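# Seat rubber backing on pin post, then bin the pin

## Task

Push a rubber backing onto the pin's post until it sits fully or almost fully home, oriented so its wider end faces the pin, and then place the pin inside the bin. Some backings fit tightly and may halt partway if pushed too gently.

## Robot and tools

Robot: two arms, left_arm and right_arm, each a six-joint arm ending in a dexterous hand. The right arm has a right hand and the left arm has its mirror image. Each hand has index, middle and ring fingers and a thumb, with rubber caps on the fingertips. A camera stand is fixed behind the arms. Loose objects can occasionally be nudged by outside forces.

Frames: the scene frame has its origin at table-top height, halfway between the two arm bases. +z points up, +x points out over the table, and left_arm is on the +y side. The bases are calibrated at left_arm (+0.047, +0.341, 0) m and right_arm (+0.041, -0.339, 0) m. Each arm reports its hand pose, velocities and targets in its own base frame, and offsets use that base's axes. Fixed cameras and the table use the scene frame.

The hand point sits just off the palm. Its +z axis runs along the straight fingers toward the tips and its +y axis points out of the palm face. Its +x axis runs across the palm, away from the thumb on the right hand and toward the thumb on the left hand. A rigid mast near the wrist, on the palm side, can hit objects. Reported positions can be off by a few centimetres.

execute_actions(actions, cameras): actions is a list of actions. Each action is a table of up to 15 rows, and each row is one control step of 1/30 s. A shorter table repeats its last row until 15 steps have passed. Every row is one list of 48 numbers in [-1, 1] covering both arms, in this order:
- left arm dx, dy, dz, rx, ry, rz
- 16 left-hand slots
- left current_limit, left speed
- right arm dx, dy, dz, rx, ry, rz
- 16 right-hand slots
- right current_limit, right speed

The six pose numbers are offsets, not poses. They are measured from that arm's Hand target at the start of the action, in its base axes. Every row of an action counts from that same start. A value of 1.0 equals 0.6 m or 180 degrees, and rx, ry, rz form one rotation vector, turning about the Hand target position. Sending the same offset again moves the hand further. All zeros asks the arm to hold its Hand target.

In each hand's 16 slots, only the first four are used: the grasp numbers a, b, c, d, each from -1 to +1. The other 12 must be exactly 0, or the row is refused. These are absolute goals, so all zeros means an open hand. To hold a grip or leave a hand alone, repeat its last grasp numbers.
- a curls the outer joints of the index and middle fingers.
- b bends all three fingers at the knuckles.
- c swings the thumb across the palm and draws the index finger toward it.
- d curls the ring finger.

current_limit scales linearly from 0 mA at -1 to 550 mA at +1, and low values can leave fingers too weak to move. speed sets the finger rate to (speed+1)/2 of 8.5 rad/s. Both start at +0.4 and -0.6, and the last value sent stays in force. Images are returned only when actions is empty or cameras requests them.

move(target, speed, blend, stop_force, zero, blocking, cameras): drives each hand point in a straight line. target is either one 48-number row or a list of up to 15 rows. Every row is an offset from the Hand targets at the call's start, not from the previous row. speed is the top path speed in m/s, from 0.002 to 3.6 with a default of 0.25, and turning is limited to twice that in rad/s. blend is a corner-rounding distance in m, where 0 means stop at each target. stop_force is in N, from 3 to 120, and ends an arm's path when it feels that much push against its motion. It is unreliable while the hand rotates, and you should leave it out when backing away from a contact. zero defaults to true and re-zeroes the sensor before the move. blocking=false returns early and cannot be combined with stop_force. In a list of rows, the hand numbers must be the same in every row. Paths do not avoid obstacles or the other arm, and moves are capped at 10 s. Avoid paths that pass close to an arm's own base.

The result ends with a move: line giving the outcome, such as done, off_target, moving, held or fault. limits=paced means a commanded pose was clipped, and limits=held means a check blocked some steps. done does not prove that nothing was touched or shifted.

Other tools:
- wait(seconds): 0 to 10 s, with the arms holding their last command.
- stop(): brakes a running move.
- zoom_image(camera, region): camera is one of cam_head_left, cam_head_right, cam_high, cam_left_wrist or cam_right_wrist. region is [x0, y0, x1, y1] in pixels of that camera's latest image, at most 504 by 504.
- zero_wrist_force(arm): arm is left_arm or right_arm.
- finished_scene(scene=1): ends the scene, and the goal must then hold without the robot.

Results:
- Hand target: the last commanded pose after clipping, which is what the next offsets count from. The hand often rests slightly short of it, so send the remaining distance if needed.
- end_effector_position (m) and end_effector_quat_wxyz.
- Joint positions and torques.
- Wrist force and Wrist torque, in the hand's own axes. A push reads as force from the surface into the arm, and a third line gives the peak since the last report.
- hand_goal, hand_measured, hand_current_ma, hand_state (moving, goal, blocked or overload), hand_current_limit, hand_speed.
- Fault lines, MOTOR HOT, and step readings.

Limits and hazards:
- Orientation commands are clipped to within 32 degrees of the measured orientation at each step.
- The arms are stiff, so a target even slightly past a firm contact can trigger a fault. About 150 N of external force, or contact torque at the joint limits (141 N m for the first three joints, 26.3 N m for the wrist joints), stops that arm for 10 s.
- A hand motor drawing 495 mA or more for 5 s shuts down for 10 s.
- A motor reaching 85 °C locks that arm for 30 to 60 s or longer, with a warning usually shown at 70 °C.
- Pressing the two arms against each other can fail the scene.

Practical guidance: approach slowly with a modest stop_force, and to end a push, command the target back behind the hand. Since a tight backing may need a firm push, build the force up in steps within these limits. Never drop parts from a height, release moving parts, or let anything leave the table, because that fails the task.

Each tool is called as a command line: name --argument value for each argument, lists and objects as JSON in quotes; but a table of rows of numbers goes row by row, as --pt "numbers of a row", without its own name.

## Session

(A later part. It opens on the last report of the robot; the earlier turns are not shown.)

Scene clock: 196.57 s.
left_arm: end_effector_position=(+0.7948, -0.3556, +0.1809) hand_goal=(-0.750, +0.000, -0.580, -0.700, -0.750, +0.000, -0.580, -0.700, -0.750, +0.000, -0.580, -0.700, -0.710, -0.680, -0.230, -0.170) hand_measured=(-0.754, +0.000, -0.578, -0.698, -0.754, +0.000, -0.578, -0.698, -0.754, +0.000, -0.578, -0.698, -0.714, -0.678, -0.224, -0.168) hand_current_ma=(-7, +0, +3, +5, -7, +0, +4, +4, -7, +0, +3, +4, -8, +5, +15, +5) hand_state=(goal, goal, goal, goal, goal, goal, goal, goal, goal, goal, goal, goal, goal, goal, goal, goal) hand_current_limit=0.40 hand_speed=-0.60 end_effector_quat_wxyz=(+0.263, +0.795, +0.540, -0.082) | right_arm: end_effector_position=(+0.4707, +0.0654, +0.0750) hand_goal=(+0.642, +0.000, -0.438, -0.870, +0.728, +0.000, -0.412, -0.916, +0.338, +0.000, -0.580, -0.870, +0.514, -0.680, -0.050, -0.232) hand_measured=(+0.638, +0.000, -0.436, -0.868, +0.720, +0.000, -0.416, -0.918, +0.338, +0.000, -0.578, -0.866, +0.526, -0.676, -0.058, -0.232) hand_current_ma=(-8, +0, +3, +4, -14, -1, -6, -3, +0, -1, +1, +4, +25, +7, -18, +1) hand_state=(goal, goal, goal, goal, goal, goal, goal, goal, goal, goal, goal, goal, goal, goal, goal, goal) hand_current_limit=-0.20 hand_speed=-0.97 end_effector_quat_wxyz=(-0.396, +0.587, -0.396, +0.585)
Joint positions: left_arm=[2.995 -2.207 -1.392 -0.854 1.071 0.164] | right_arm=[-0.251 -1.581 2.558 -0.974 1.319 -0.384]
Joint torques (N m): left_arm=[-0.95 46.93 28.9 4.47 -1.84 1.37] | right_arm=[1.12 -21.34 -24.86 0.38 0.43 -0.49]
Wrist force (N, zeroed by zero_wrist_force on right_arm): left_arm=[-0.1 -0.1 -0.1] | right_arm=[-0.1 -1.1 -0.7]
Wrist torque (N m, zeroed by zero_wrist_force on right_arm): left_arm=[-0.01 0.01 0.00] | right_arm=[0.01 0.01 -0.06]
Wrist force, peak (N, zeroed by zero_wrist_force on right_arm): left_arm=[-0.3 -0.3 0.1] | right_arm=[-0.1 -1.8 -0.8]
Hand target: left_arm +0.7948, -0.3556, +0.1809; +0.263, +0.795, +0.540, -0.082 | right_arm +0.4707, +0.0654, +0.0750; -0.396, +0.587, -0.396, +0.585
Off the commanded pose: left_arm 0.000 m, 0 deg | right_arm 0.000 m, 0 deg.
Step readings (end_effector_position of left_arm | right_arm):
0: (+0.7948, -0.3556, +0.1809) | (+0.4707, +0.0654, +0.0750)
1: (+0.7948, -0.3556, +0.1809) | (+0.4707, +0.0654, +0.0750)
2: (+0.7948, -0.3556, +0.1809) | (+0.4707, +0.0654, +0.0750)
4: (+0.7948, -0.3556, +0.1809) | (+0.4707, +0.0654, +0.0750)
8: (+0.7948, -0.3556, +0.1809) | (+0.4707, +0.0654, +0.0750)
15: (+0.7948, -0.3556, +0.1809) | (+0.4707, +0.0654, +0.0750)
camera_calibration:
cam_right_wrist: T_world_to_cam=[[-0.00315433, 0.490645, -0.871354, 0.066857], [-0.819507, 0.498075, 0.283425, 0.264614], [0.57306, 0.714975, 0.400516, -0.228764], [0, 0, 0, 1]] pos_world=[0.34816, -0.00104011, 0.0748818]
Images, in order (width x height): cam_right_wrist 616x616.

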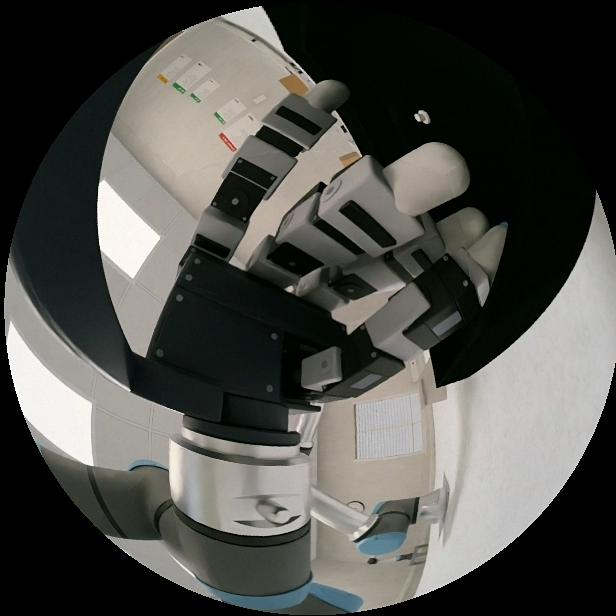

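execute_actions --actions '[[[0,0,0,0,0,0,0,0,0,0,0,0,0,0,0,0,0,0,0,0,0,0,0.4,-0.6,0,0,0,0,0,0,0,0.85,0.72,0,0,0,0,0,0,0,0,0,0,0,0,0,-0.2,-0.97]]]'

execute_actions --actions '[[[0,0,0,0,0,0,0,0,0,0,0,0,0,0,0,0,0,0,0,0,0,0,0.4,-0.6,0,0,0,0,0,0,0,0.855,0.72,0,0,0,0,0,0,0,0,0,0,0,0,0,-0.2,-0.97]]]'

execute_actions --actions '[[[0,0,0,0,0,0,0,0,0,0,0,0,0,0,0,0,0,0,0,0,0,0,0.4,-0.6,0,0,0,0,0,0,0,0.86,0.72,0,0,0,0,0,0,0,0,0,0,0,0,0,-0.2,-0.97]]]' --cameras '["cam_right_wrist"]'

zoom_image --camera "cam_right_wrist" --region '[440, 180, 540, 280]'

Scene clock: 197.57 s.
left_arm: end_effector_position=(+0.7948, -0.3556, +0.1809) hand_goal=(-0.750, +0.000, -0.580, -0.700, -0.750, +0.000, -0.580, -0.700, -0.750, +0.000, -0.580, -0.700, -0.710, -0.680, -0.230, -0.170) hand_measured=(-0.754, +0.000, -0.578, -0.698, -0.754, +0.000, -0.578, -0.698, -0.754, +0.000, -0.578, -0.698, -0.714, -0.678, -0.224, -0.168) hand_current_ma=(-7, +0, +3, +5, -7, +0, +4, +4, -7, +0, +3, +4, -8, +5, +15, +5) hand_state=(goal, goal, goal, goal, goal, goal, goal, goal, goal, goal, goal, goal, goal, goal, goal, goal) hand_current_limit=0.40 hand_speed=-0.60 end_effector_quat_wxyz=(+0.263, +0.795, +0.540, -0.082) | right_arm: end_effector_position=(+0.4707, +0.0654, +0.0750) hand_goal=(+0.650, +0.000, -0.440, -0.870, +0.738, +0.000, -0.410, -0.916, +0.344, +0.000, -0.580, -0.870, +0.514, -0.680, -0.050, -0.232) hand_measured=(+0.646, +0.000, -0.438, -0.868, +0.730, +0.000, -0.414, -0.918, +0.344, +0.000, -0.578, -0.866, +0.526, -0.676, -0.058, -0.232) hand_current_ma=(-9, +0, +3, +4, -15, -1, -6, -3, +0, -1, +1, +4, +25, +7, -18, +1) hand_state=(goal, goal, goal, goal, goal, goal, goal, goal, goal, goal, goal, goal, goal, goal, goal, goal) hand_current_limit=-0.20 hand_speed=-0.97 end_effector_quat_wxyz=(-0.396, +0.587, -0.396, +0.585)
Joint positions: left_arm=[2.995 -2.207 -1.392 -0.854 1.071 0.164] | right_arm=[-0.251 -1.581 2.558 -0.974 1.319 -0.384]
Joint torques (N m): left_arm=[-1.09 47.42 29.24 4.45 -1.92 1.45] | right_arm=[-0.21 -20.16 -25.52 0.3 0.34 -0.44]
Wrist force (N, zeroed by zero_wrist_force on right_arm): left_arm=[-0.1 -0.1 -0.1] | right_arm=[-0.1 -1.3 -0.5]
Wrist torque (N m, zeroed by zero_wrist_force on right_arm): left_arm=[-0.01 0.01 -0.01] | right_arm=[-0.05 0.01 -0.07]
Wrist force, peak (N, zeroed by zero_wrist_force on right_arm): left_arm=[-0.2 -0.4 0.0] | right_arm=[-0.3 -1.7 -0.8]
Hand target: left_arm +0.7948, -0.3556, +0.1809; +0.263, +0.795, +0.540, -0.082 | right_arm +0.4707, +0.0654, +0.0750; -0.396, +0.587, -0.396, +0.585
Off the commanded pose: left_arm 0.000 m, 0 deg | right_arm 0.000 m, 0 deg.
Step readings (end_effector_position of left_arm | right_arm):
0: (+0.7948, -0.3556, +0.1809) | (+0.4707, +0.0654, +0.0750)
1: (+0.7948, -0.3556, +0.1809) | (+0.4707, +0.0654, +0.0750)
2: (+0.7948, -0.3556, +0.1809) | (+0.4707, +0.0654, +0.0750)
4: (+0.7948, -0.3556, +0.1809) | (+0.4707, +0.0654, +0.0750)
8: (+0.7948, -0.3556, +0.1809) | (+0.4707, +0.0654, +0.0750)
15: (+0.7948, -0.3556, +0.1809) | (+0.4707, +0.0654, +0.0750)

Scene clock: 198.27 s.
left_arm: end_effector_position=(+0.7948, -0.3556, +0.1809) hand_goal=(-0.750, +0.000, -0.580, -0.700, -0.750, +0.000, -0.580, -0.700, -0.750, +0.000, -0.580, -0.700, -0.710, -0.680, -0.230, -0.170) hand_measured=(-0.754, +0.000, -0.578, -0.698, -0.754, +0.000, -0.578, -0.698, -0.754, +0.000, -0.578, -0.698, -0.714, -0.678, -0.224, -0.168) hand_current_ma=(-7, +0, +3, +5, -7, +0, +4, +4, -7, +0, +3, +4, -8, +5, +15, +5) hand_state=(goal, goal, goal, goal, goal, goal, goal, goal, goal, goal, goal, goal, goal, goal, goal, goal) hand_current_limit=0.40 hand_speed=-0.60 end_effector_quat_wxyz=(+0.263, +0.795, +0.540, -0.082) | right_arm: end_effector_position=(+0.4707, +0.0654, +0.0750) hand_goal=(+0.656, +0.000, -0.440, -0.872, +0.746, +0.000, -0.410, -0.916, +0.352, +0.000, -0.580, -0.872, +0.514, -0.680, -0.050, -0.234) hand_measured=(+0.650, +0.000, -0.438, -0.870, +0.738, +0.000, -0.414, -0.918, +0.352, +0.000, -0.578, -0.868, +0.526, -0.676, -0.056, -0.234) hand_current_ma=(-9, +0, +3, +4, -15, -1, -6, -3, +0, -1, +1, +4, +25, +7, -15, +1) hand_state=(goal, goal, goal, goal, goal, goal, goal, goal, goal, goal, goal, goal, goal, goal, goal, goal) hand_current_limit=-0.20 hand_speed=-0.97 end_effector_quat_wxyz=(-0.396, +0.587, -0.396, +0.585)
Joint positions: left_arm=[2.995 -2.207 -1.392 -0.854 1.071 0.164] | right_arm=[-0.251 -1.581 2.558 -0.974 1.319 -0.384]
Joint torques (N m): left_arm=[-0.76 47.26 29.31 4.41 -1.88 1.3] | right_arm=[-1.19 -21.27 -25.06 0.44 0.26 -0.58]
Wrist force (N, zeroed by zero_wrist_force on right_arm): left_arm=[-0.3 -0.5 -0.2] | right_arm=[-0.1 -2.0 -0.7]
Wrist torque (N m, zeroed by zero_wrist_force on right_arm): left_arm=[-0.05 0.03 -0.01] | right_arm=[-0.10 0.01 -0.08]
Wrist force, peak (N, zeroed by zero_wrist_force on right_arm): left_arm=[-0.3 -0.5 -0.2] | right_arm=[-0.1 -2.0 -0.7]
Hand target: left_arm +0.7948, -0.3556, +0.1809; +0.263, +0.795, +0.540, -0.082 | right_arm +0.4707, +0.0654, +0.0750; -0.396, +0.587, -0.396, +0.585
Off the commanded pose: left_arm 0.000 m, 0 deg | right_arm 0.000 m, 0 deg.
Step readings (end_effector_position of left_arm | right_arm):
0: (+0.7948, -0.3556, +0.1809) | (+0.4707, +0.0654, +0.0750)
1: (+0.7948, -0.3556, +0.1809) | (+0.4707, +0.0654, +0.0750)
2: (+0.7948, -0.3556, +0.1809) | (+0.4707, +0.0654, +0.0750)
4: (+0.7948, -0.3556, +0.1809) | (+0.4707, +0.0654, +0.0750)
8: (+0.7948, -0.3556, +0.1809) | (+0.4707, +0.0654, +0.0750)
15: (+0.7948, -0.3556, +0.1809) | (+0.4707, +0.0654, +0.0750)

Scene clock: 198.97 s.
left_arm: end_effector_position=(+0.7948, -0.3556, +0.1809) hand_goal=(-0.750, +0.000, -0.580, -0.700, -0.750, +0.000, -0.580, -0.700, -0.750, +0.000, -0.580, -0.700, -0.710, -0.680, -0.230, -0.170) hand_measured=(-0.754, +0.000, -0.578, -0.698, -0.754, +0.000, -0.578, -0.698, -0.754, +0.000, -0.578, -0.698, -0.714, -0.678, -0.224, -0.168) hand_current_ma=(-7, +0, +3, +5, -7, +0, +4, +4, -7, +0, +3, +4, -8, +5, +15, +5) hand_state=(goal, goal, goal, goal, goal, goal, goal, goal, goal, goal, goal, goal, goal, goal, goal, goal) hand_current_limit=0.40 hand_speed=-0.60 end_effector_quat_wxyz=(+0.263, +0.795, +0.540, -0.082) | right_arm: end_effector_position=(+0.4707, +0.0654, +0.0750) hand_goal=(+0.662, +0.000, -0.442, -0.872, +0.754, +0.000, -0.408, -0.916, +0.360, +0.000, -0.580, -0.872, +0.514, -0.680, -0.050, -0.234) hand_measured=(+0.656, +0.000, -0.440, -0.870, +0.746, +0.000, -0.412, -0.918, +0.360, +0.000, -0.578, -0.868, +0.526, -0.676, -0.056, -0.234) hand_current_ma=(-9, +0, +3, +4, -16, -1, -6, -3, +0, -1, +1, +4, +25, +7, -15, +1) hand_state=(goal, goal, goal, goal, goal, goal, goal, goal, goal, goal, goal, goal, goal, goal, goal, goal) hand_current_limit=-0.20 hand_speed=-0.97 end_effector_quat_wxyz=(-0.396, +0.587, -0.396, +0.585)
Joint positions: left_arm=[2.995 -2.207 -1.392 -0.854 1.071 0.164] | right_arm=[-0.251 -1.581 2.558 -0.974 1.319 -0.384]
Joint torques (N m): left_arm=[-0.86 47 29.07 4.46 -1.91 1.31] | right_arm=[-2.88 -20.09 -24.95 0.28 0.31 -0.64]
Wrist force (N, zeroed by zero_wrist_force on right_arm): left_arm=[-0.2 -0.2 0.0] | right_arm=[-0.3 -1.8 -0.7]
Wrist torque (N m, zeroed by zero_wrist_force on right_arm): left_arm=[-0.03 0.03 -0.02] | right_arm=[-0.06 0.04 -0.09]
Wrist force, peak (N, zeroed by zero_wrist_force on right_arm): left_arm=[-0.3 -0.4 -0.1] | right_arm=[-0.3 -1.9 -0.6]
Hand target: left_arm +0.7948, -0.3556, +0.1809; +0.263, +0.795, +0.540, -0.082 | right_arm +0.4707, +0.0654, +0.0750; -0.396, +0.587, -0.396, +0.585
Off the commanded pose: left_arm 0.000 m, 0 deg | right_arm 0.000 m, 0 deg.
Step readings (end_effector_position of left_arm | right_arm):
0: (+0.7948, -0.3556, +0.1809) | (+0.4707, +0.0654, +0.0750)
1: (+0.7948, -0.3556, +0.1809) | (+0.4707, +0.0654, +0.0750)
2: (+0.7948, -0.3556, +0.1809) | (+0.4707, +0.0654, +0.0750)
4: (+0.7948, -0.3556, +0.1809) | (+0.4707, +0.0654, +0.0750)
8: (+0.7948, -0.3556, +0.1809) | (+0.4707, +0.0654, +0.0750)
15: (+0.7948, -0.3556, +0.1809) | (+0.4707, +0.0654, +0.0750)
camera_calibration:
cam_right_wrist: T_world_to_cam=[[-0.00315433, 0.490645, -0.871354, 0.066857], [-0.819507, 0.498075, 0.283425, 0.264614], [0.57306, 0.714975, 0.400516, -0.228764], [0, 0, 0, 1]] pos_world=[0.34816, -0.00104011, 0.0748818]
Images, in order (width x height): cam_right_wrist 616x616.

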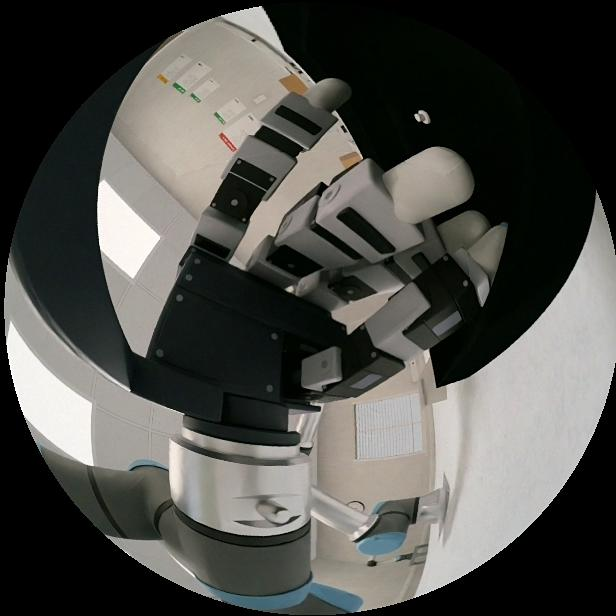

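Scaled by 5.040 from the camera's 616x616 image, which has a finer 880x880 frame.

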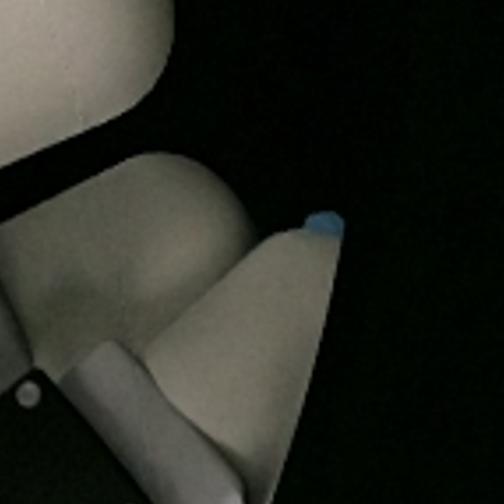

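execute_actions --actions '[]' --cameras '["cam_left_wrist", "cam_high"]'

zoom_image --camera "cam_left_wrist" --region '[270, 170, 370, 270]'

zoom_image --camera "cam_high" --region '[260, 320, 340, 400]'

zoom_image --camera "cam_high" --region '[0, 400, 110, 504]'

Scene clock: 208.80 s.
left_arm: end_effector_position=(+0.7948, -0.3556, +0.1809) hand_goal=(-0.750, +0.000, -0.580, -0.700, -0.750, +0.000, -0.580, -0.700, -0.750, +0.000, -0.580, -0.700, -0.710, -0.680, -0.230, -0.170) hand_measured=(-0.754, +0.000, -0.578, -0.698, -0.754, +0.000, -0.578, -0.698, -0.754, +0.000, -0.578, -0.698, -0.714, -0.678, -0.224, -0.168) hand_current_ma=(-7, +0, +3, +5, -7, +0, +4, +4, -7, +0, +3, +4, -8, +5, +15, +5) hand_state=(goal, goal, goal, goal, goal, goal, goal, goal, goal, goal, goal, goal, goal, goal, goal, goal) hand_current_limit=0.40 hand_speed=-0.60 end_effector_quat_wxyz=(+0.263, +0.795, +0.540, -0.082) | right_arm: end_effector_position=(+0.4707, +0.0654, +0.0750) hand_goal=(+0.662, +0.000, -0.442, -0.872, +0.754, +0.000, -0.408, -0.916, +0.360, +0.000, -0.580, -0.872, +0.514, -0.680, -0.050, -0.234) hand_measured=(+0.656, +0.000, -0.440, -0.870, +0.746, +0.000, -0.412, -0.918, +0.360, +0.000, -0.578, -0.868, +0.526, -0.676, -0.056, -0.234) hand_current_ma=(-9, +0, +3, +4, -16, -1, -6, -3, +0, -1, +1, +4, +25, +7, -15, +1) hand_state=(goal, goal, goal, goal, goal, goal, goal, goal, goal, goal, goal, goal, goal, goal, goal, goal) hand_current_limit=-0.20 hand_speed=-0.97 end_effector_quat_wxyz=(-0.396, +0.587, -0.396, +0.585)
Joint positions: left_arm=[2.995 -2.207 -1.392 -0.854 1.071 0.164] | right_arm=[-0.251 -1.581 2.558 -0.974 1.319 -0.384]
Joint velocities: within noise
Joint torques (N m): left_arm=[-1.1 47.78 29.05 4.52 -1.9 1.4] | right_arm=[-8.9 -20.25 -24.39 0.6 -0.17 -0.74]
Motor temperatures (°C): left_arm=[27 27 34 42 41 39] | right_arm=[38 33 37 39 41 41]
Wrist force (N, zeroed by zero_wrist_force on right_arm): left_arm=[-0.1 -0.2 -0.1] | right_arm=[-0.1 -1.6 -0.7]
Wrist torque (N m, zeroed by zero_wrist_force on right_arm): left_arm=[-0.03 0.01 0.00] | right_arm=[-0.04 0.01 -0.06]
Wrist force, peak (N, zeroed by zero_wrist_force on right_arm): left_arm=[-0.1 -0.4 -0.2] | right_arm=[-0.2 -2.0 -0.8]
Hand target: left_arm +0.7948, -0.3556, +0.1809; +0.263, +0.795, +0.540, -0.082 | right_arm +0.4707, +0.0654, +0.0750; -0.396, +0.587, -0.396, +0.585
Off the commanded pose: left_arm 0.000 m, 0 deg | right_arm 0.000 m, 0 deg.
Images, in order (width x height): cam_high 504x504, cam_left_wrist 616x616.

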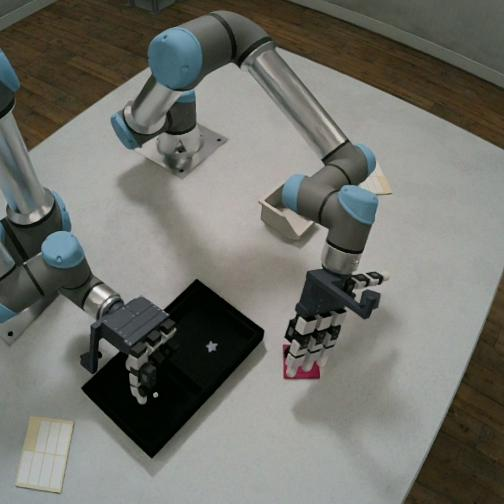

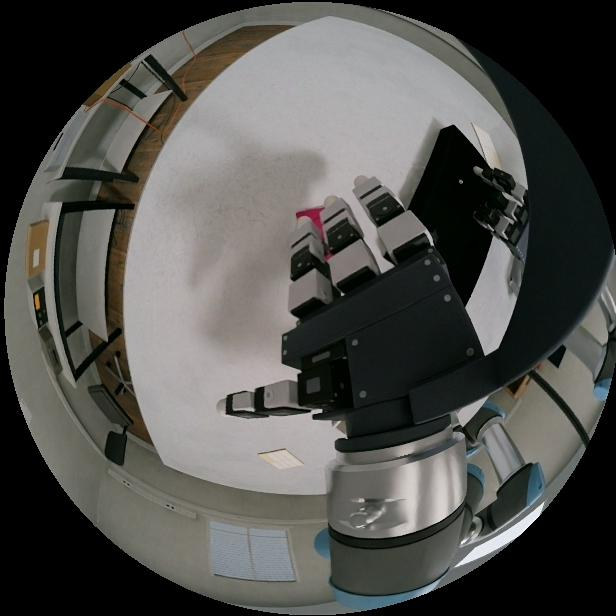

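Scaled by 5.040 from the camera's 616x616 image, which has a finer 880x880 frame.

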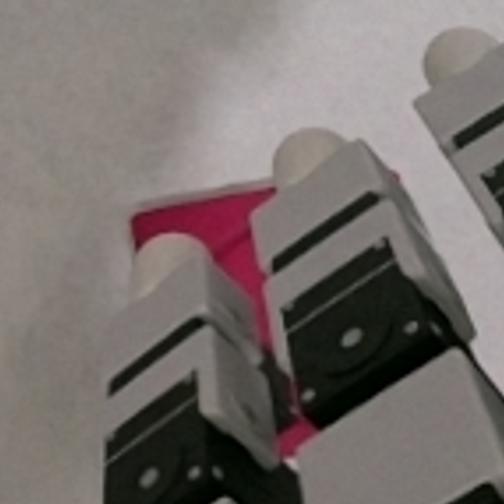

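Scaled by 6.300 from the camera's 504x504 image, which has a finer 720x720 frame.

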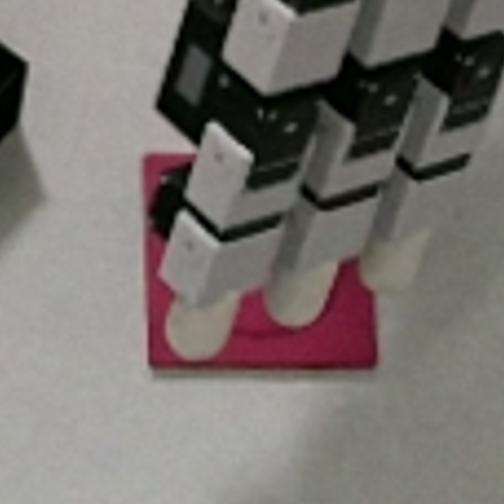

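Scaled by 4.582 from the camera's 504x504 image, which has a finer 720x720 frame.

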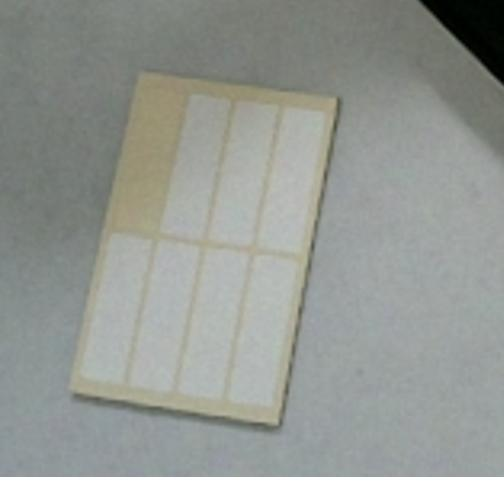

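execute_actions --actions '[]' --cameras '["all"]'

Scene clock: 209.97 s.
left_arm: end_effector_position=(+0.7948, -0.3556, +0.1809) hand_goal=(-0.750, +0.000, -0.580, -0.700, -0.750, +0.000, -0.580, -0.700, -0.750, +0.000, -0.580, -0.700, -0.710, -0.680, -0.230, -0.170) hand_measured=(-0.754, +0.000, -0.578, -0.698, -0.754, +0.000, -0.578, -0.698, -0.754, +0.000, -0.578, -0.698, -0.714, -0.678, -0.224, -0.168) hand_current_ma=(-7, +0, +3, +5, -7, +0, +4, +4, -7, +0, +3, +4, -8, +5, +15, +5) hand_state=(goal, goal, goal, goal, goal, goal, goal, goal, goal, goal, goal, goal, goal, goal, goal, goal) hand_current_limit=0.40 hand_speed=-0.60 end_effector_quat_wxyz=(+0.263, +0.795, +0.540, -0.082) | right_arm: end_effector_position=(+0.4707, +0.0654, +0.0750) hand_goal=(+0.662, +0.000, -0.442, -0.872, +0.754, +0.000, -0.408, -0.916, +0.360, +0.000, -0.580, -0.872, +0.514, -0.680, -0.050, -0.234) hand_measured=(+0.656, +0.000, -0.440, -0.870, +0.746, +0.000, -0.412, -0.918, +0.360, +0.000, -0.578, -0.868, +0.526, -0.676, -0.056, -0.234) hand_current_ma=(-9, +0, +3, +4, -16, -1, -6, -3, +0, -1, +1, +4, +25, +7, -15, +1) hand_state=(goal, goal, goal, goal, goal, goal, goal, goal, goal, goal, goal, goal, goal, goal, goal, goal) hand_current_limit=-0.20 hand_speed=-0.97 end_effector_quat_wxyz=(-0.396, +0.587, -0.396, +0.585)
Joint positions: left_arm=[2.995 -2.207 -1.392 -0.854 1.071 0.164] | right_arm=[-0.251 -1.581 2.558 -0.974 1.319 -0.384]
Joint velocities: within noise
Joint torques (N m): left_arm=[-0.64 46.83 29.48 4.42 -1.9 1.24] | right_arm=[-10.71 -20.04 -23.55 0.45 -0.22 -0.76]
Motor temperatures (°C): left_arm=[27 27 34 42 41 39] | right_arm=[38 33 37 39 41 41]
Wrist force (N, zeroed by zero_wrist_force on right_arm): left_arm=[-0.1 -0.2 -0.2] | right_arm=[-0.1 -1.6 -0.6]
Wrist torque (N m, zeroed by zero_wrist_force on right_arm): left_arm=[-0.02 0.01 0.00] | right_arm=[-0.06 0.01 -0.06]
Wrist force, peak (N, zeroed by zero_wrist_force on right_arm): left_arm=[0.0 -0.4 -0.2] | right_arm=[-0.1 -1.9 -0.6]
Hand target: left_arm +0.7948, -0.3556, +0.1809; +0.263, +0.795, +0.540, -0.082 | right_arm +0.4707, +0.0654, +0.0750; -0.396, +0.587, -0.396, +0.585
Off the commanded pose: left_arm 0.000 m, 0 deg | right_arm 0.000 m, 0 deg.
camera_calibration:
cam_right_wrist: T_world_to_cam=[[-0.00315433, 0.490645, -0.871354, 0.066857], [-0.819507, 0.498075, 0.283425, 0.264614], [0.57306, 0.714975, 0.400516, -0.228764], [0, 0, 0, 1]] pos_world=[0.34816, -0.00104011, 0.0748818]

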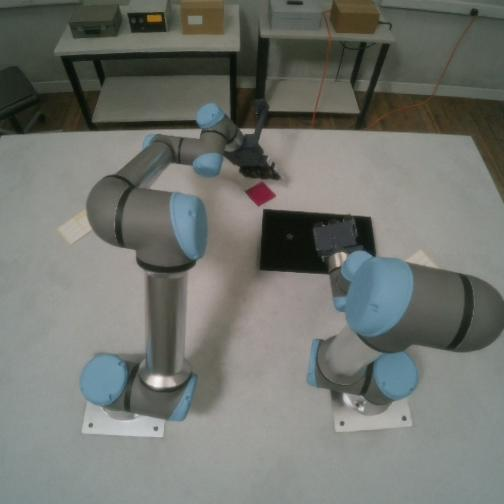

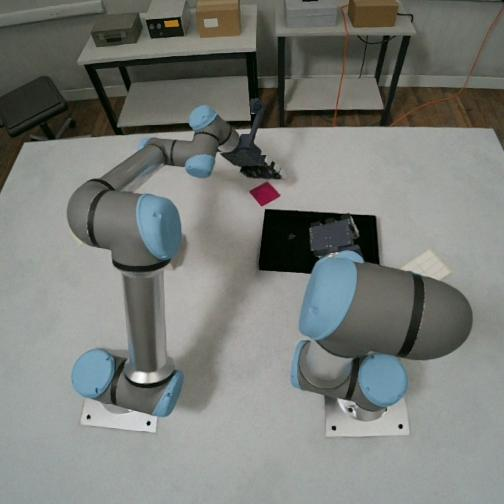

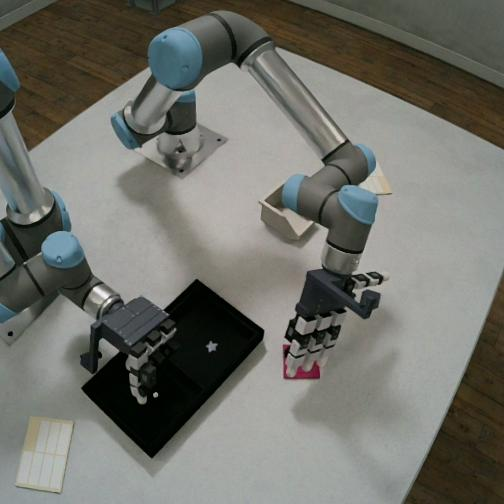

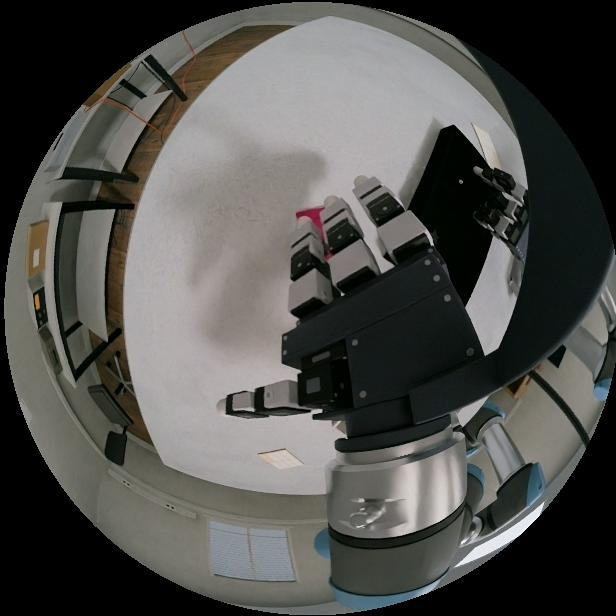

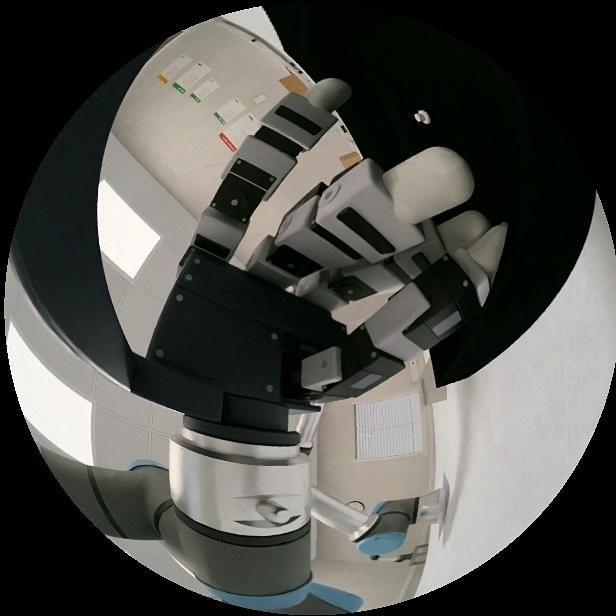

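move --pt "0 0 0 0 0 0 0 0 0 0 0 0 0 0 0 0 0 0 0 0 0 0 0.4 -0.6 0 0 0.1167 0 0 0 0 0.75 0.72 0 0 0 0 0 0 0 0 0 0 0 0 0 -0.2 -0.8" --pt "0 0 0 0 0 0 0 0 0 0 0 0 0 0 0 0 0 0 0 0 0 0 0.4 -0.6 0.1155 -0.059 0.1167 -0.1275 0.0476 -0.0315 0 0.75 0.72 0 0 0 0 0 0 0 0 0 0 0 0 0 -0.2 -0.8" --speed 0.18 --blend '[0.03,0]' --cameras '["cam_right_wrist","cam_high"]'

Scene clock: 219.40 s.
left_arm: end_effector_position=(+0.7948, -0.3556, +0.1809) hand_goal=(-0.750, +0.000, -0.580, -0.700, -0.750, +0.000, -0.580, -0.700, -0.750, +0.000, -0.580, -0.700, -0.710, -0.680, -0.230, -0.170) hand_measured=(-0.754, +0.000, -0.578, -0.698, -0.754, +0.000, -0.578, -0.698, -0.754, +0.000, -0.578, -0.698, -0.714, -0.678, -0.224, -0.168) hand_current_ma=(-7, +0, +3, +5, -7, +0, +4, +4, -7, +0, +3, +4, -8, +5, +15, +5) hand_state=(goal, goal, goal, goal, goal, goal, goal, goal, goal, goal, goal, goal, goal, goal, goal, goal) hand_current_limit=0.40 hand_speed=-0.60 end_effector_quat_wxyz=(+0.263, +0.795, +0.540, -0.082) | right_arm: end_effector_position=(+0.5400, +0.0300, +0.1450) hand_goal=(+0.514, +0.000, -0.410, -0.850, +0.562, +0.000, -0.430, -0.916, +0.194, +0.000, -0.580, -0.850, +0.514, -0.680, -0.050, -0.212) hand_measured=(+0.516, +0.000, -0.414, -0.852, +0.564, +0.000, -0.428, -0.918, +0.200, +0.000, -0.578, -0.852, +0.512, -0.678, -0.052, -0.214) hand_current_ma=(+2, +0, -5, -4, +1, -1, +2, -3, +12, -1, +1, -4, -4, +2, -5, -3) hand_state=(goal, goal, goal, goal, goal, goal, goal, goal, goal, goal, goal, goal, goal, goal, goal, goal) hand_current_limit=-0.20 hand_speed=-0.80 end_effector_quat_wxyz=(-0.212, +0.675, -0.328, +0.626)
Joint positions: left_arm=[2.995 -2.207 -1.392 -0.854 1.071 0.164] | right_arm=[-0.098 -1.525 2.179 -0.526 1.599 -0.789]
Joint torques (N m): left_arm=[-0.29 46.63 28.72 4.5 -1.84 1.43] | right_arm=[12.32 -11.78 -31.46 0.81 0.94 -1.46]
Wrist force (N, zeroed by zero_wrist_force on right_arm): left_arm=[-0.1 -0.3 -0.1] | right_arm=[-0.1 -0.3 -0.5]
Wrist torque (N m, zeroed by zero_wrist_force on right_arm): left_arm=[-0.03 0.01 0.00] | right_arm=[0.03 0.01 0.09]
Wrist force, peak (N, zeroed by zero_wrist_force on right_arm): left_arm=[-0.3 -0.4 -0.2] | right_arm=[-0.2 -1.9 -0.9]
Hand target: left_arm +0.7948, -0.3556, +0.1809; +0.263, +0.795, +0.540, -0.082 | right_arm +0.5400, +0.0300, +0.1450; -0.211, +0.675, -0.328, +0.626
Off the commanded pose: left_arm 0.000 m, 0 deg | right_arm 0.000 m, 0 deg.
move: done
camera_calibration:
cam_right_wrist: T_world_to_cam=[[-0.113536, 0.118523, -0.986439, 0.232942], [-0.727058, 0.666752, 0.163794, 0.281471], [0.677124, 0.735795, 0.0104726, -0.271421], [0, 0, 0, 1]] pos_world=[0.414879, -0.0155698, 0.186522]
Images, in order (width x height): cam_high 504x504, cam_right_wrist 616x616.

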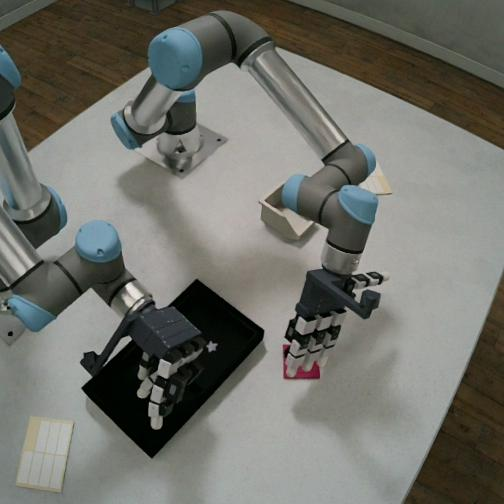

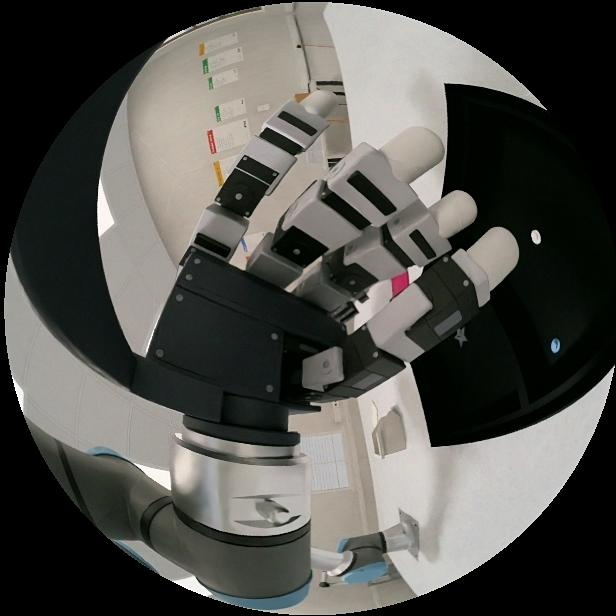

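zoom_image --camera "cam_right_wrist" --region '[420, 190, 580, 350]'

zoom_image --camera "cam_right_wrist" --region '[500, 200, 580, 280]'

zoom_image --camera "cam_right_wrist" --region '[516, 306, 596, 386]'

Scaled by 3.150 from the camera's 616x616 image, which has a finer 880x880 frame.

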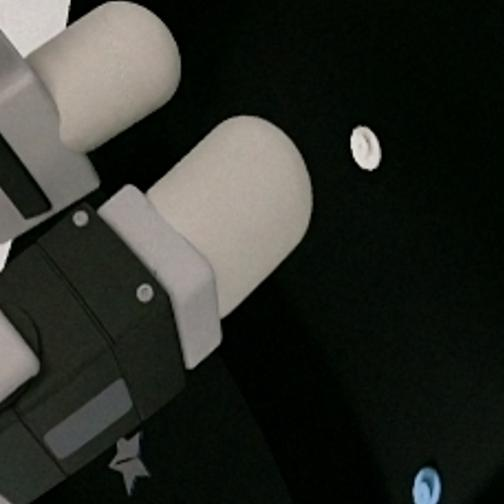

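Scaled by 6.300 from the camera's 616x616 image, which has a finer 880x880 frame.

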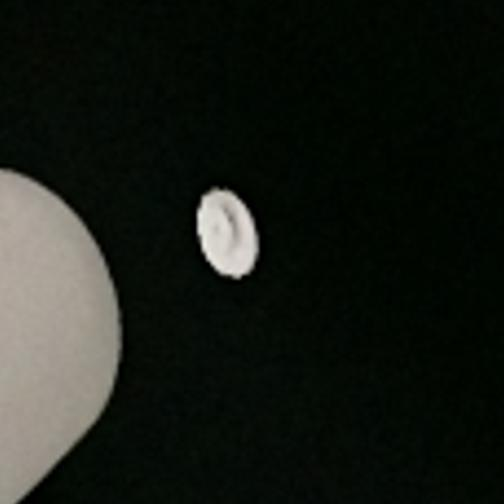

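Scaled by 6.300 from the camera's 616x616 image, which has a finer 880x880 frame.

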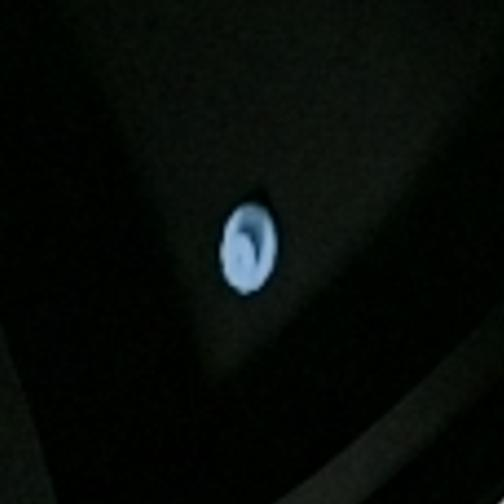

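move --pt "0 0 0 0 0 0 0 0 0 0 0 0 0 0 0 0 0 0 0 0 0 0 0.4 -0.6 0.0072 0.0003 -0.08 0 0 0 0 0.79 0.72 0 0 0 0 0 0 0 0 0 0 0 0 0 -0.2 -0.8" --pt "0 0 0 0 0 0 0 0 0 0 0 0 0 0 0 0 0 0 0 0 0 0 0.4 -0.6 0.0072 0.0003 -0.133 0 0 0 0 0.79 0.72 0 0 0 0 0 0 0 0 0 0 0 0 0 -0.2 -0.8" --speed '[0.12,0.05]' --cameras '["cam_right_wrist","cam_high"]'

zoom_image --camera "cam_right_wrist" --region '[420, 150, 580, 310]'

zoom_image --camera "cam_high" --region '[90, 320, 210, 440]'

Scene clock: 223.07 s.
left_arm: end_effector_position=(+0.7948, -0.3556, +0.1809) hand_goal=(-0.750, +0.000, -0.580, -0.700, -0.750, +0.000, -0.580, -0.700, -0.750, +0.000, -0.580, -0.700, -0.710, -0.680, -0.230, -0.170) hand_measured=(-0.754, +0.000, -0.578, -0.698, -0.754, +0.000, -0.578, -0.698, -0.754, +0.000, -0.578, -0.698, -0.714, -0.678, -0.224, -0.168) hand_current_ma=(-7, +0, +3, +5, -7, +0, +4, +4, -7, +0, +3, +4, -8, +5, +15, +5) hand_state=(goal, goal, goal, goal, goal, goal, goal, goal, goal, goal, goal, goal, goal, goal, goal, goal) hand_current_limit=0.40 hand_speed=-0.60 end_effector_quat_wxyz=(+0.263, +0.795, +0.540, -0.082) | right_arm: end_effector_position=(+0.5443, +0.0302, +0.0653) hand_goal=(+0.568, +0.000, -0.422, -0.858, +0.632, +0.000, -0.422, -0.916, +0.254, +0.000, -0.580, -0.858, +0.514, -0.680, -0.050, -0.220) hand_measured=(+0.562, +0.000, -0.420, -0.856, +0.626, +0.000, -0.426, -0.918, +0.254, +0.000, -0.578, -0.856, +0.510, -0.678, -0.052, -0.218) hand_current_ma=(-9, +0, +3, +3, -12, -1, -5, -3, -1, -1, +1, +4, -5, +2, -5, +3) hand_state=(goal, goal, goal, goal, goal, goal, goal, goal, goal, goal, goal, goal, goal, goal, goal, goal) hand_current_limit=-0.20 hand_speed=-0.80 end_effector_quat_wxyz=(-0.211, +0.675, -0.328, +0.626)
Joint positions: left_arm=[2.995 -2.207 -1.392 -0.854 1.071 0.164] | right_arm=[-0.096 -1.35 2.256 -0.777 1.601 -0.789]
Joint torques (N m): left_arm=[-0.98 46.28 28.99 4.49 -1.9 1.44] | right_arm=[9.65 -16.11 -0.17 -3.23 0.22 -1.52]
Wrist force (N, zeroed by zero_wrist_force on right_arm): left_arm=[0.0 -0.3 -0.1] | right_arm=[0.1 0.1 -0.5]
Wrist torque (N m, zeroed by zero_wrist_force on right_arm): left_arm=[-0.03 -0.01 0.00] | right_arm=[0.08 -0.02 0.09]
Wrist force, peak (N, zeroed by zero_wrist_force on right_arm): left_arm=[-0.1 -0.2 -0.4] | right_arm=[0.4 -0.3 -1.3]
Hand target: left_arm +0.7948, -0.3556, +0.1809; +0.263, +0.795, +0.540, -0.082 | right_arm +0.5443, +0.0302, +0.0652; -0.211, +0.675, -0.328, +0.626
Off the commanded pose: left_arm 0.000 m, 0 deg | right_arm 0.000 m, 0 deg.
move: done
camera_calibration:
cam_right_wrist: T_world_to_cam=[[-0.113655, 0.118396, -0.986441, 0.154748], [-0.726941, 0.666879, 0.163797, 0.29756], [0.677229, 0.735701, 0.0102727, -0.273736], [0, 0, 0, 1]] pos_world=[0.419278, -0.0153703, 0.106722]
Images, in order (width x height): cam_high 504x504, cam_right_wrist 616x616.

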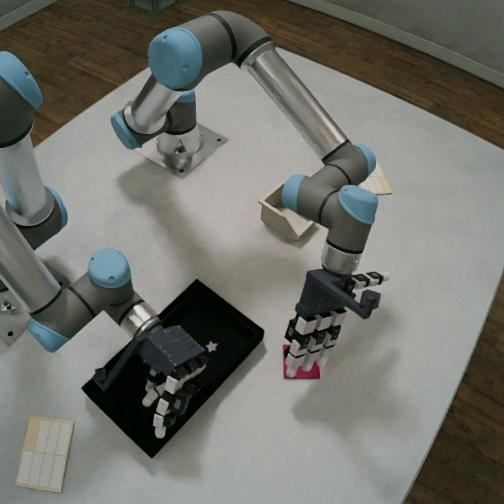

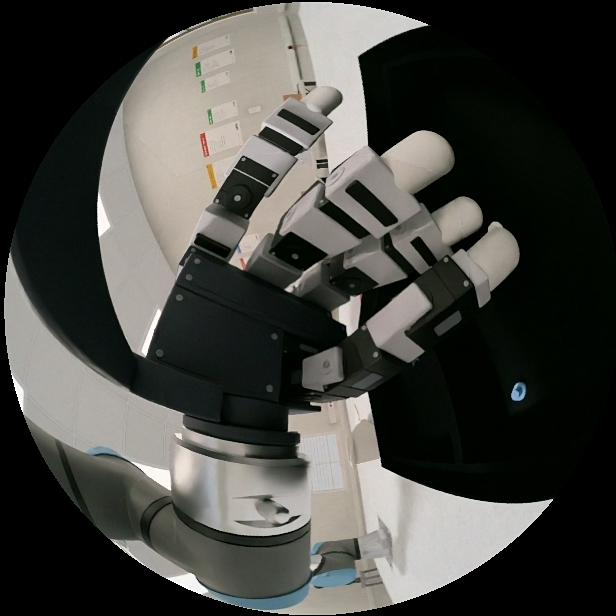

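Scaled by 3.150 from the camera's 616x616 image, which has a finer 880x880 frame.

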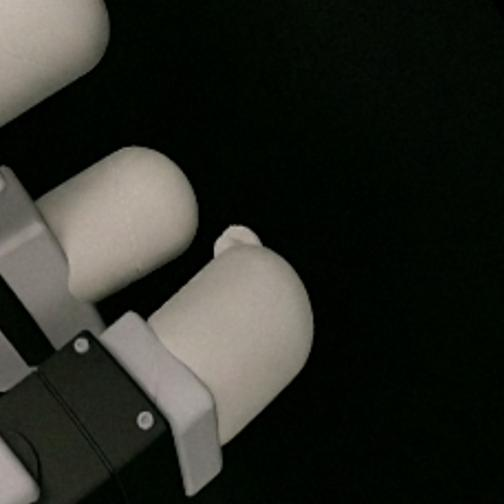

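Scaled by 4.200 from the camera's 504x504 image, which has a finer 720x720 frame.

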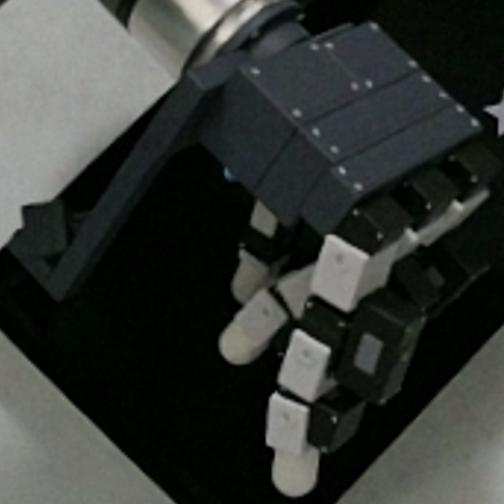

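move --target '[0,0,0,0,0,0,0,0,0,0,0,0,0,0,0,0,0,0,0,0,0,0,0.4,-0.6,0,0,-0.0125,0,0,0,0,0.79,0.72,0,0,0,0,0,0,0,0,0,0,0,0,0,-0.2,-0.8]' --speed 0.008 --stop_force 3 --cameras '["cam_right_wrist"]'

zoom_image --camera "cam_right_wrist" --region '[440, 180, 540, 280]'

Scene clock: 225.20 s.
left_arm: end_effector_position=(+0.7948, -0.3556, +0.1809) hand_goal=(-0.750, +0.000, -0.580, -0.700, -0.750, +0.000, -0.580, -0.700, -0.750, +0.000, -0.580, -0.700, -0.710, -0.680, -0.230, -0.170) hand_measured=(-0.754, +0.000, -0.578, -0.698, -0.754, +0.000, -0.578, -0.698, -0.754, +0.000, -0.578, -0.698, -0.714, -0.678, -0.224, -0.168) hand_current_ma=(-7, +0, +3, +5, -7, +0, +4, +4, -7, +0, +3, +4, -8, +5, +15, +5) hand_state=(goal, goal, goal, goal, goal, goal, goal, goal, goal, goal, goal, goal, goal, goal, goal, goal) hand_current_limit=0.40 hand_speed=-0.60 end_effector_quat_wxyz=(+0.263, +0.795, +0.540, -0.082) | right_arm: end_effector_position=(+0.5443, +0.0302, +0.0618) hand_goal=(+0.568, +0.000, -0.422, -0.858, +0.632, +0.000, -0.422, -0.916, +0.254, +0.000, -0.580, -0.858, +0.514, -0.680, -0.050, -0.220) hand_measured=(+0.566, +0.004, -0.420, -0.856, +0.626, +0.000, -0.426, -0.918, +0.254, +0.000, -0.578, -0.856, +0.510, -0.678, -0.052, -0.218) hand_current_ma=(-4, +5, +2, +2, -12, -1, -5, -3, -1, -1, +1, +4, -5, +2, -5, +3) hand_state=(goal, goal, goal, goal, goal, goal, goal, goal, goal, goal, goal, goal, goal, goal, goal, goal) hand_current_limit=-0.20 hand_speed=-0.80 end_effector_quat_wxyz=(-0.211, +0.675, -0.328, +0.626)
Joint positions: left_arm=[2.995 -2.207 -1.392 -0.854 1.071 0.164] | right_arm=[-0.096 -1.342 2.258 -0.788 1.601 -0.789]
Joint torques (N m): left_arm=[-1.04 46.65 29.75 4.52 -1.95 1.42] | right_arm=[10.96 -32.06 -26.65 0.6 1.21 -1.39]
Wrist force (N, zeroed by zero_wrist_force on right_arm): left_arm=[-0.1 0.0 0.0] | right_arm=[0.2 -0.2 -0.3]
Wrist torque (N m, zeroed by zero_wrist_force on right_arm): left_arm=[-0.01 0.02 0.00] | right_arm=[0.06 -0.01 0.07]
Wrist force, peak (N, zeroed by zero_wrist_force on right_arm): left_arm=[-0.3 -0.5 0.0] | right_arm=[0.8 -3.1 -0.1]
Hand target: left_arm +0.7948, -0.3556, +0.1809; +0.263, +0.795, +0.540, -0.082 | right_arm +0.5443, +0.0302, +0.0618; -0.211, +0.675, -0.328, +0.626 (not the last commanded pose)
Off the commanded pose: left_arm 0.000 m, 0 deg | right_arm 0.004 m, 0 deg.
move: contact (right_arm)
camera_calibration:
cam_right_wrist: T_world_to_cam=[[-0.113655, 0.118396, -0.986441, 0.151394], [-0.726941, 0.666879, 0.163797, 0.298117], [0.677229, 0.735701, 0.0102727, -0.273701], [0, 0, 0, 1]] pos_world=[0.419278, -0.0153703, 0.103322]
Images, in order (width x height): cam_right_wrist 616x616.

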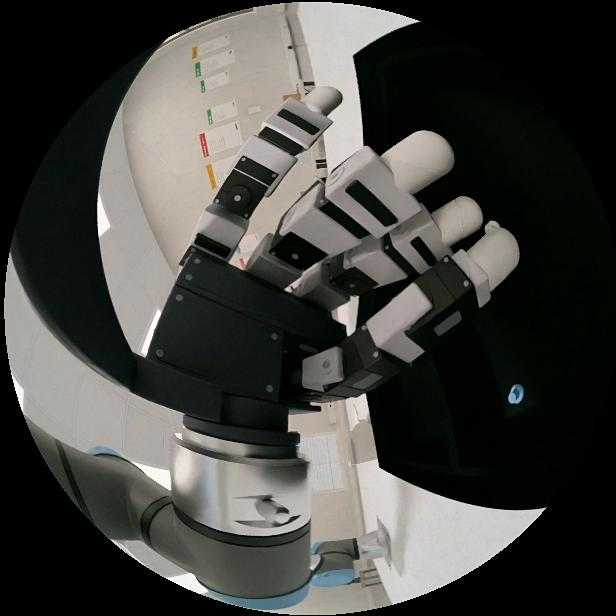

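Scaled by 5.040 from the camera's 616x616 image, which has a finer 880x880 frame.

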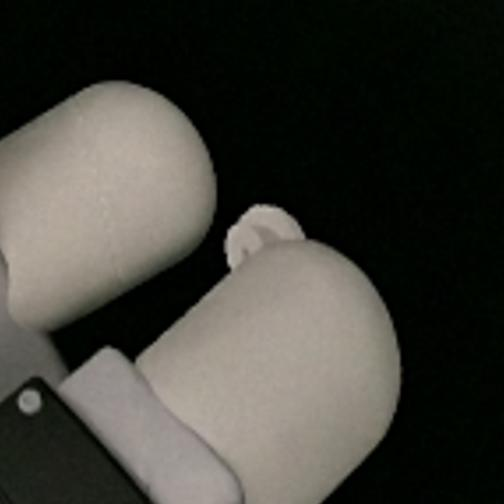

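move --target '[0,0,0,0,0,0,0,0,0,0,0,0,0,0,0,0,0,0,0,0,0,0,0.4,-0.6,0,0,0.0033,0,0,0,0,0.815,0.72,0,0,0,0,0,0,0,0,0,0,0,0,0,-0.2,-0.85]' --speed 0.02

move --target '[0,0,0,0,0,0,0,0,0,0,0,0,0,0,0,0,0,0,0,0,0,0,0.4,-0.6,0,0,-0.0125,0,0,0,0,0.815,0.72,0,0,0,0,0,0,0,0,0,0,0,0,0,-0.2,-0.85]' --speed 0.008 --stop_force 3 --cameras '["cam_right_wrist"]'

zoom_image --camera "cam_right_wrist" --region '[440, 180, 540, 280]'

Scene clock: 226.33 s.
left_arm: end_effector_position=(+0.7948, -0.3556, +0.1809) hand_goal=(-0.750, +0.000, -0.580, -0.700, -0.750, +0.000, -0.580, -0.700, -0.750, +0.000, -0.580, -0.700, -0.710, -0.680, -0.230, -0.170) hand_measured=(-0.754, +0.000, -0.578, -0.698, -0.754, +0.000, -0.578, -0.698, -0.754, +0.000, -0.578, -0.698, -0.714, -0.678, -0.224, -0.168) hand_current_ma=(-7, +0, +3, +5, -7, +0, +4, +4, -7, +0, +3, +4, -8, +5, +15, +5) hand_state=(goal, goal, goal, goal, goal, goal, goal, goal, goal, goal, goal, goal, goal, goal, goal, goal) hand_current_limit=0.40 hand_speed=-0.60 end_effector_quat_wxyz=(+0.263, +0.795, +0.540, -0.082) | right_arm: end_effector_position=(+0.5443, +0.0302, +0.0637) hand_goal=(+0.602, +0.000, -0.428, -0.864, +0.676, +0.000, -0.418, -0.916, +0.292, +0.000, -0.580, -0.864, +0.514, -0.680, -0.050, -0.226) hand_measured=(+0.596, +0.000, -0.426, -0.862, +0.668, +0.000, -0.422, -0.918, +0.290, +0.000, -0.578, -0.860, +0.510, -0.678, -0.052, -0.224) hand_current_ma=(-11, +0, +2, +3, -15, -1, -5, -3, -1, -1, +1, +4, -5, +2, -5, +3) hand_state=(goal, goal, goal, goal, goal, goal, goal, goal, goal, goal, goal, goal, goal, goal, goal, goal) hand_current_limit=-0.20 hand_speed=-0.85 end_effector_quat_wxyz=(-0.211, +0.675, -0.328, +0.626)
Joint positions: left_arm=[2.995 -2.207 -1.392 -0.854 1.071 0.164] | right_arm=[-0.096 -1.346 2.257 -0.782 1.601 -0.789]
Joint torques (N m): left_arm=[-0.54 46.94 29.72 4.55 -1.9 1.57] | right_arm=[11.7 -31.95 -26.89 0.66 0.99 -1.46]
Wrist force (N, zeroed by zero_wrist_force on right_arm): left_arm=[-0.2 -0.1 -0.1] | right_arm=[0.2 -0.2 -0.4]
Wrist torque (N m, zeroed by zero_wrist_force on right_arm): left_arm=[-0.01 0.02 -0.01] | right_arm=[0.04 -0.02 0.09]
Wrist force, peak (N, zeroed by zero_wrist_force on right_arm): left_arm=[-0.2 -0.3 -0.3] | right_arm=[0.7 -0.4 -0.3]
Hand target: left_arm +0.7948, -0.3556, +0.1809; +0.263, +0.795, +0.540, -0.082 | right_arm +0.5443, +0.0302, +0.0638; -0.211, +0.675, -0.328, +0.626
Off the commanded pose: left_arm 0.000 m, 0 deg | right_arm 0.000 m, 0 deg.
move: done

Scene clock: 228.13 s.
left_arm: end_effector_position=(+0.7948, -0.3556, +0.1809) hand_goal=(-0.750, +0.000, -0.580, -0.700, -0.750, +0.000, -0.580, -0.700, -0.750, +0.000, -0.580, -0.700, -0.710, -0.680, -0.230, -0.170) hand_measured=(-0.754, +0.000, -0.578, -0.698, -0.754, +0.000, -0.578, -0.698, -0.754, +0.000, -0.578, -0.698, -0.714, -0.678, -0.224, -0.168) hand_current_ma=(-7, +0, +3, +5, -7, +0, +4, +4, -7, +0, +3, +4, -8, +5, +15, +5) hand_state=(goal, goal, goal, goal, goal, goal, goal, goal, goal, goal, goal, goal, goal, goal, goal, goal) hand_current_limit=0.40 hand_speed=-0.60 end_effector_quat_wxyz=(+0.263, +0.795, +0.540, -0.082) | right_arm: end_effector_position=(+0.5443, +0.0302, +0.0603) hand_goal=(+0.602, +0.000, -0.428, -0.864, +0.676, +0.000, -0.418, -0.916, +0.292, +0.000, -0.580, -0.864, +0.514, -0.680, -0.050, -0.226) hand_measured=(+0.598, +0.008, -0.428, -0.862, +0.668, +0.000, -0.422, -0.918, +0.290, +0.000, -0.578, -0.860, +0.512, -0.678, -0.052, -0.226) hand_current_ma=(-5, +13, +1, +1, -15, -1, -5, -3, -1, -1, +1, +4, -3, +2, -4, +0) hand_state=(goal, goal, goal, goal, goal, goal, goal, goal, goal, goal, goal, goal, goal, goal, goal, goal) hand_current_limit=-0.20 hand_speed=-0.85 end_effector_quat_wxyz=(-0.211, +0.675, -0.328, +0.626)
Joint positions: left_arm=[2.995 -2.207 -1.392 -0.854 1.071 0.164] | right_arm=[-0.096 -1.338 2.26 -0.793 1.601 -0.789]
Joint torques (N m): left_arm=[-1.32 46.98 29.65 4.47 -1.94 1.6] | right_arm=[10.01 -32.43 -25.6 0.53 1.05 -1.4]
Wrist force (N, zeroed by zero_wrist_force on right_arm): left_arm=[-0.2 -0.4 0.0] | right_arm=[0.6 -0.6 -0.4]
Wrist torque (N m, zeroed by zero_wrist_force on right_arm): left_arm=[-0.06 0.04 -0.02] | right_arm=[0.03 -0.04 0.08]
Wrist force, peak (N, zeroed by zero_wrist_force on right_arm): left_arm=[-0.2 -0.4 0.0] | right_arm=[1.6 -5.0 -0.2]
Hand target: left_arm +0.7948, -0.3556, +0.1809; +0.263, +0.795, +0.540, -0.082 | right_arm +0.5443, +0.0302, +0.0603; -0.211, +0.675, -0.328, +0.626 (not the last commanded pose)
Off the commanded pose: left_arm 0.000 m, 0 deg | right_arm 0.004 m, 0 deg.
move: contact (right_arm)
camera_calibration:
cam_right_wrist: T_world_to_cam=[[-0.113584, 0.11833, -0.986457, 0.149787], [-0.726952, 0.666891, 0.1637, 0.298394], [0.677229, 0.7357, 0.0102718, -0.273684], [0, 0, 0, 1]] pos_world=[0.419278, -0.0153705, 0.101722]
Images, in order (width x height): cam_right_wrist 616x616.

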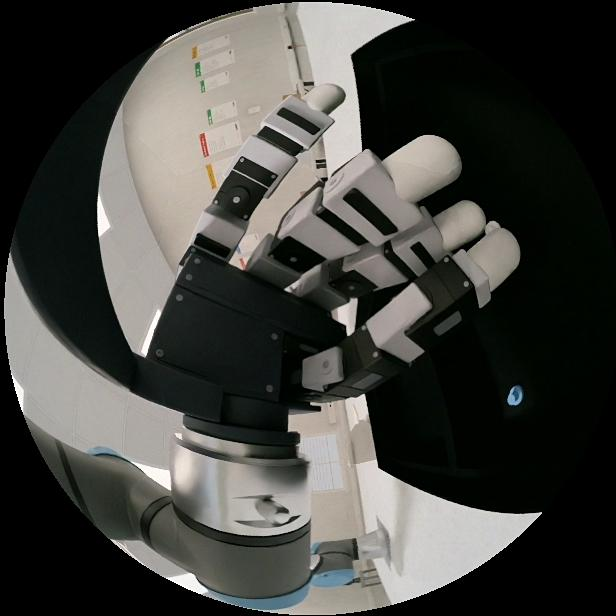

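Scaled by 5.040 from the camera's 616x616 image, which has a finer 880x880 frame.

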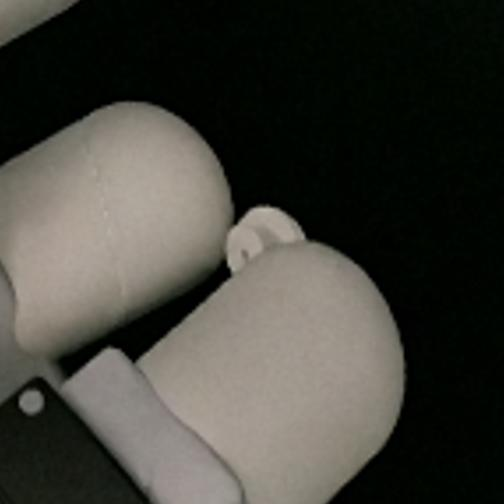

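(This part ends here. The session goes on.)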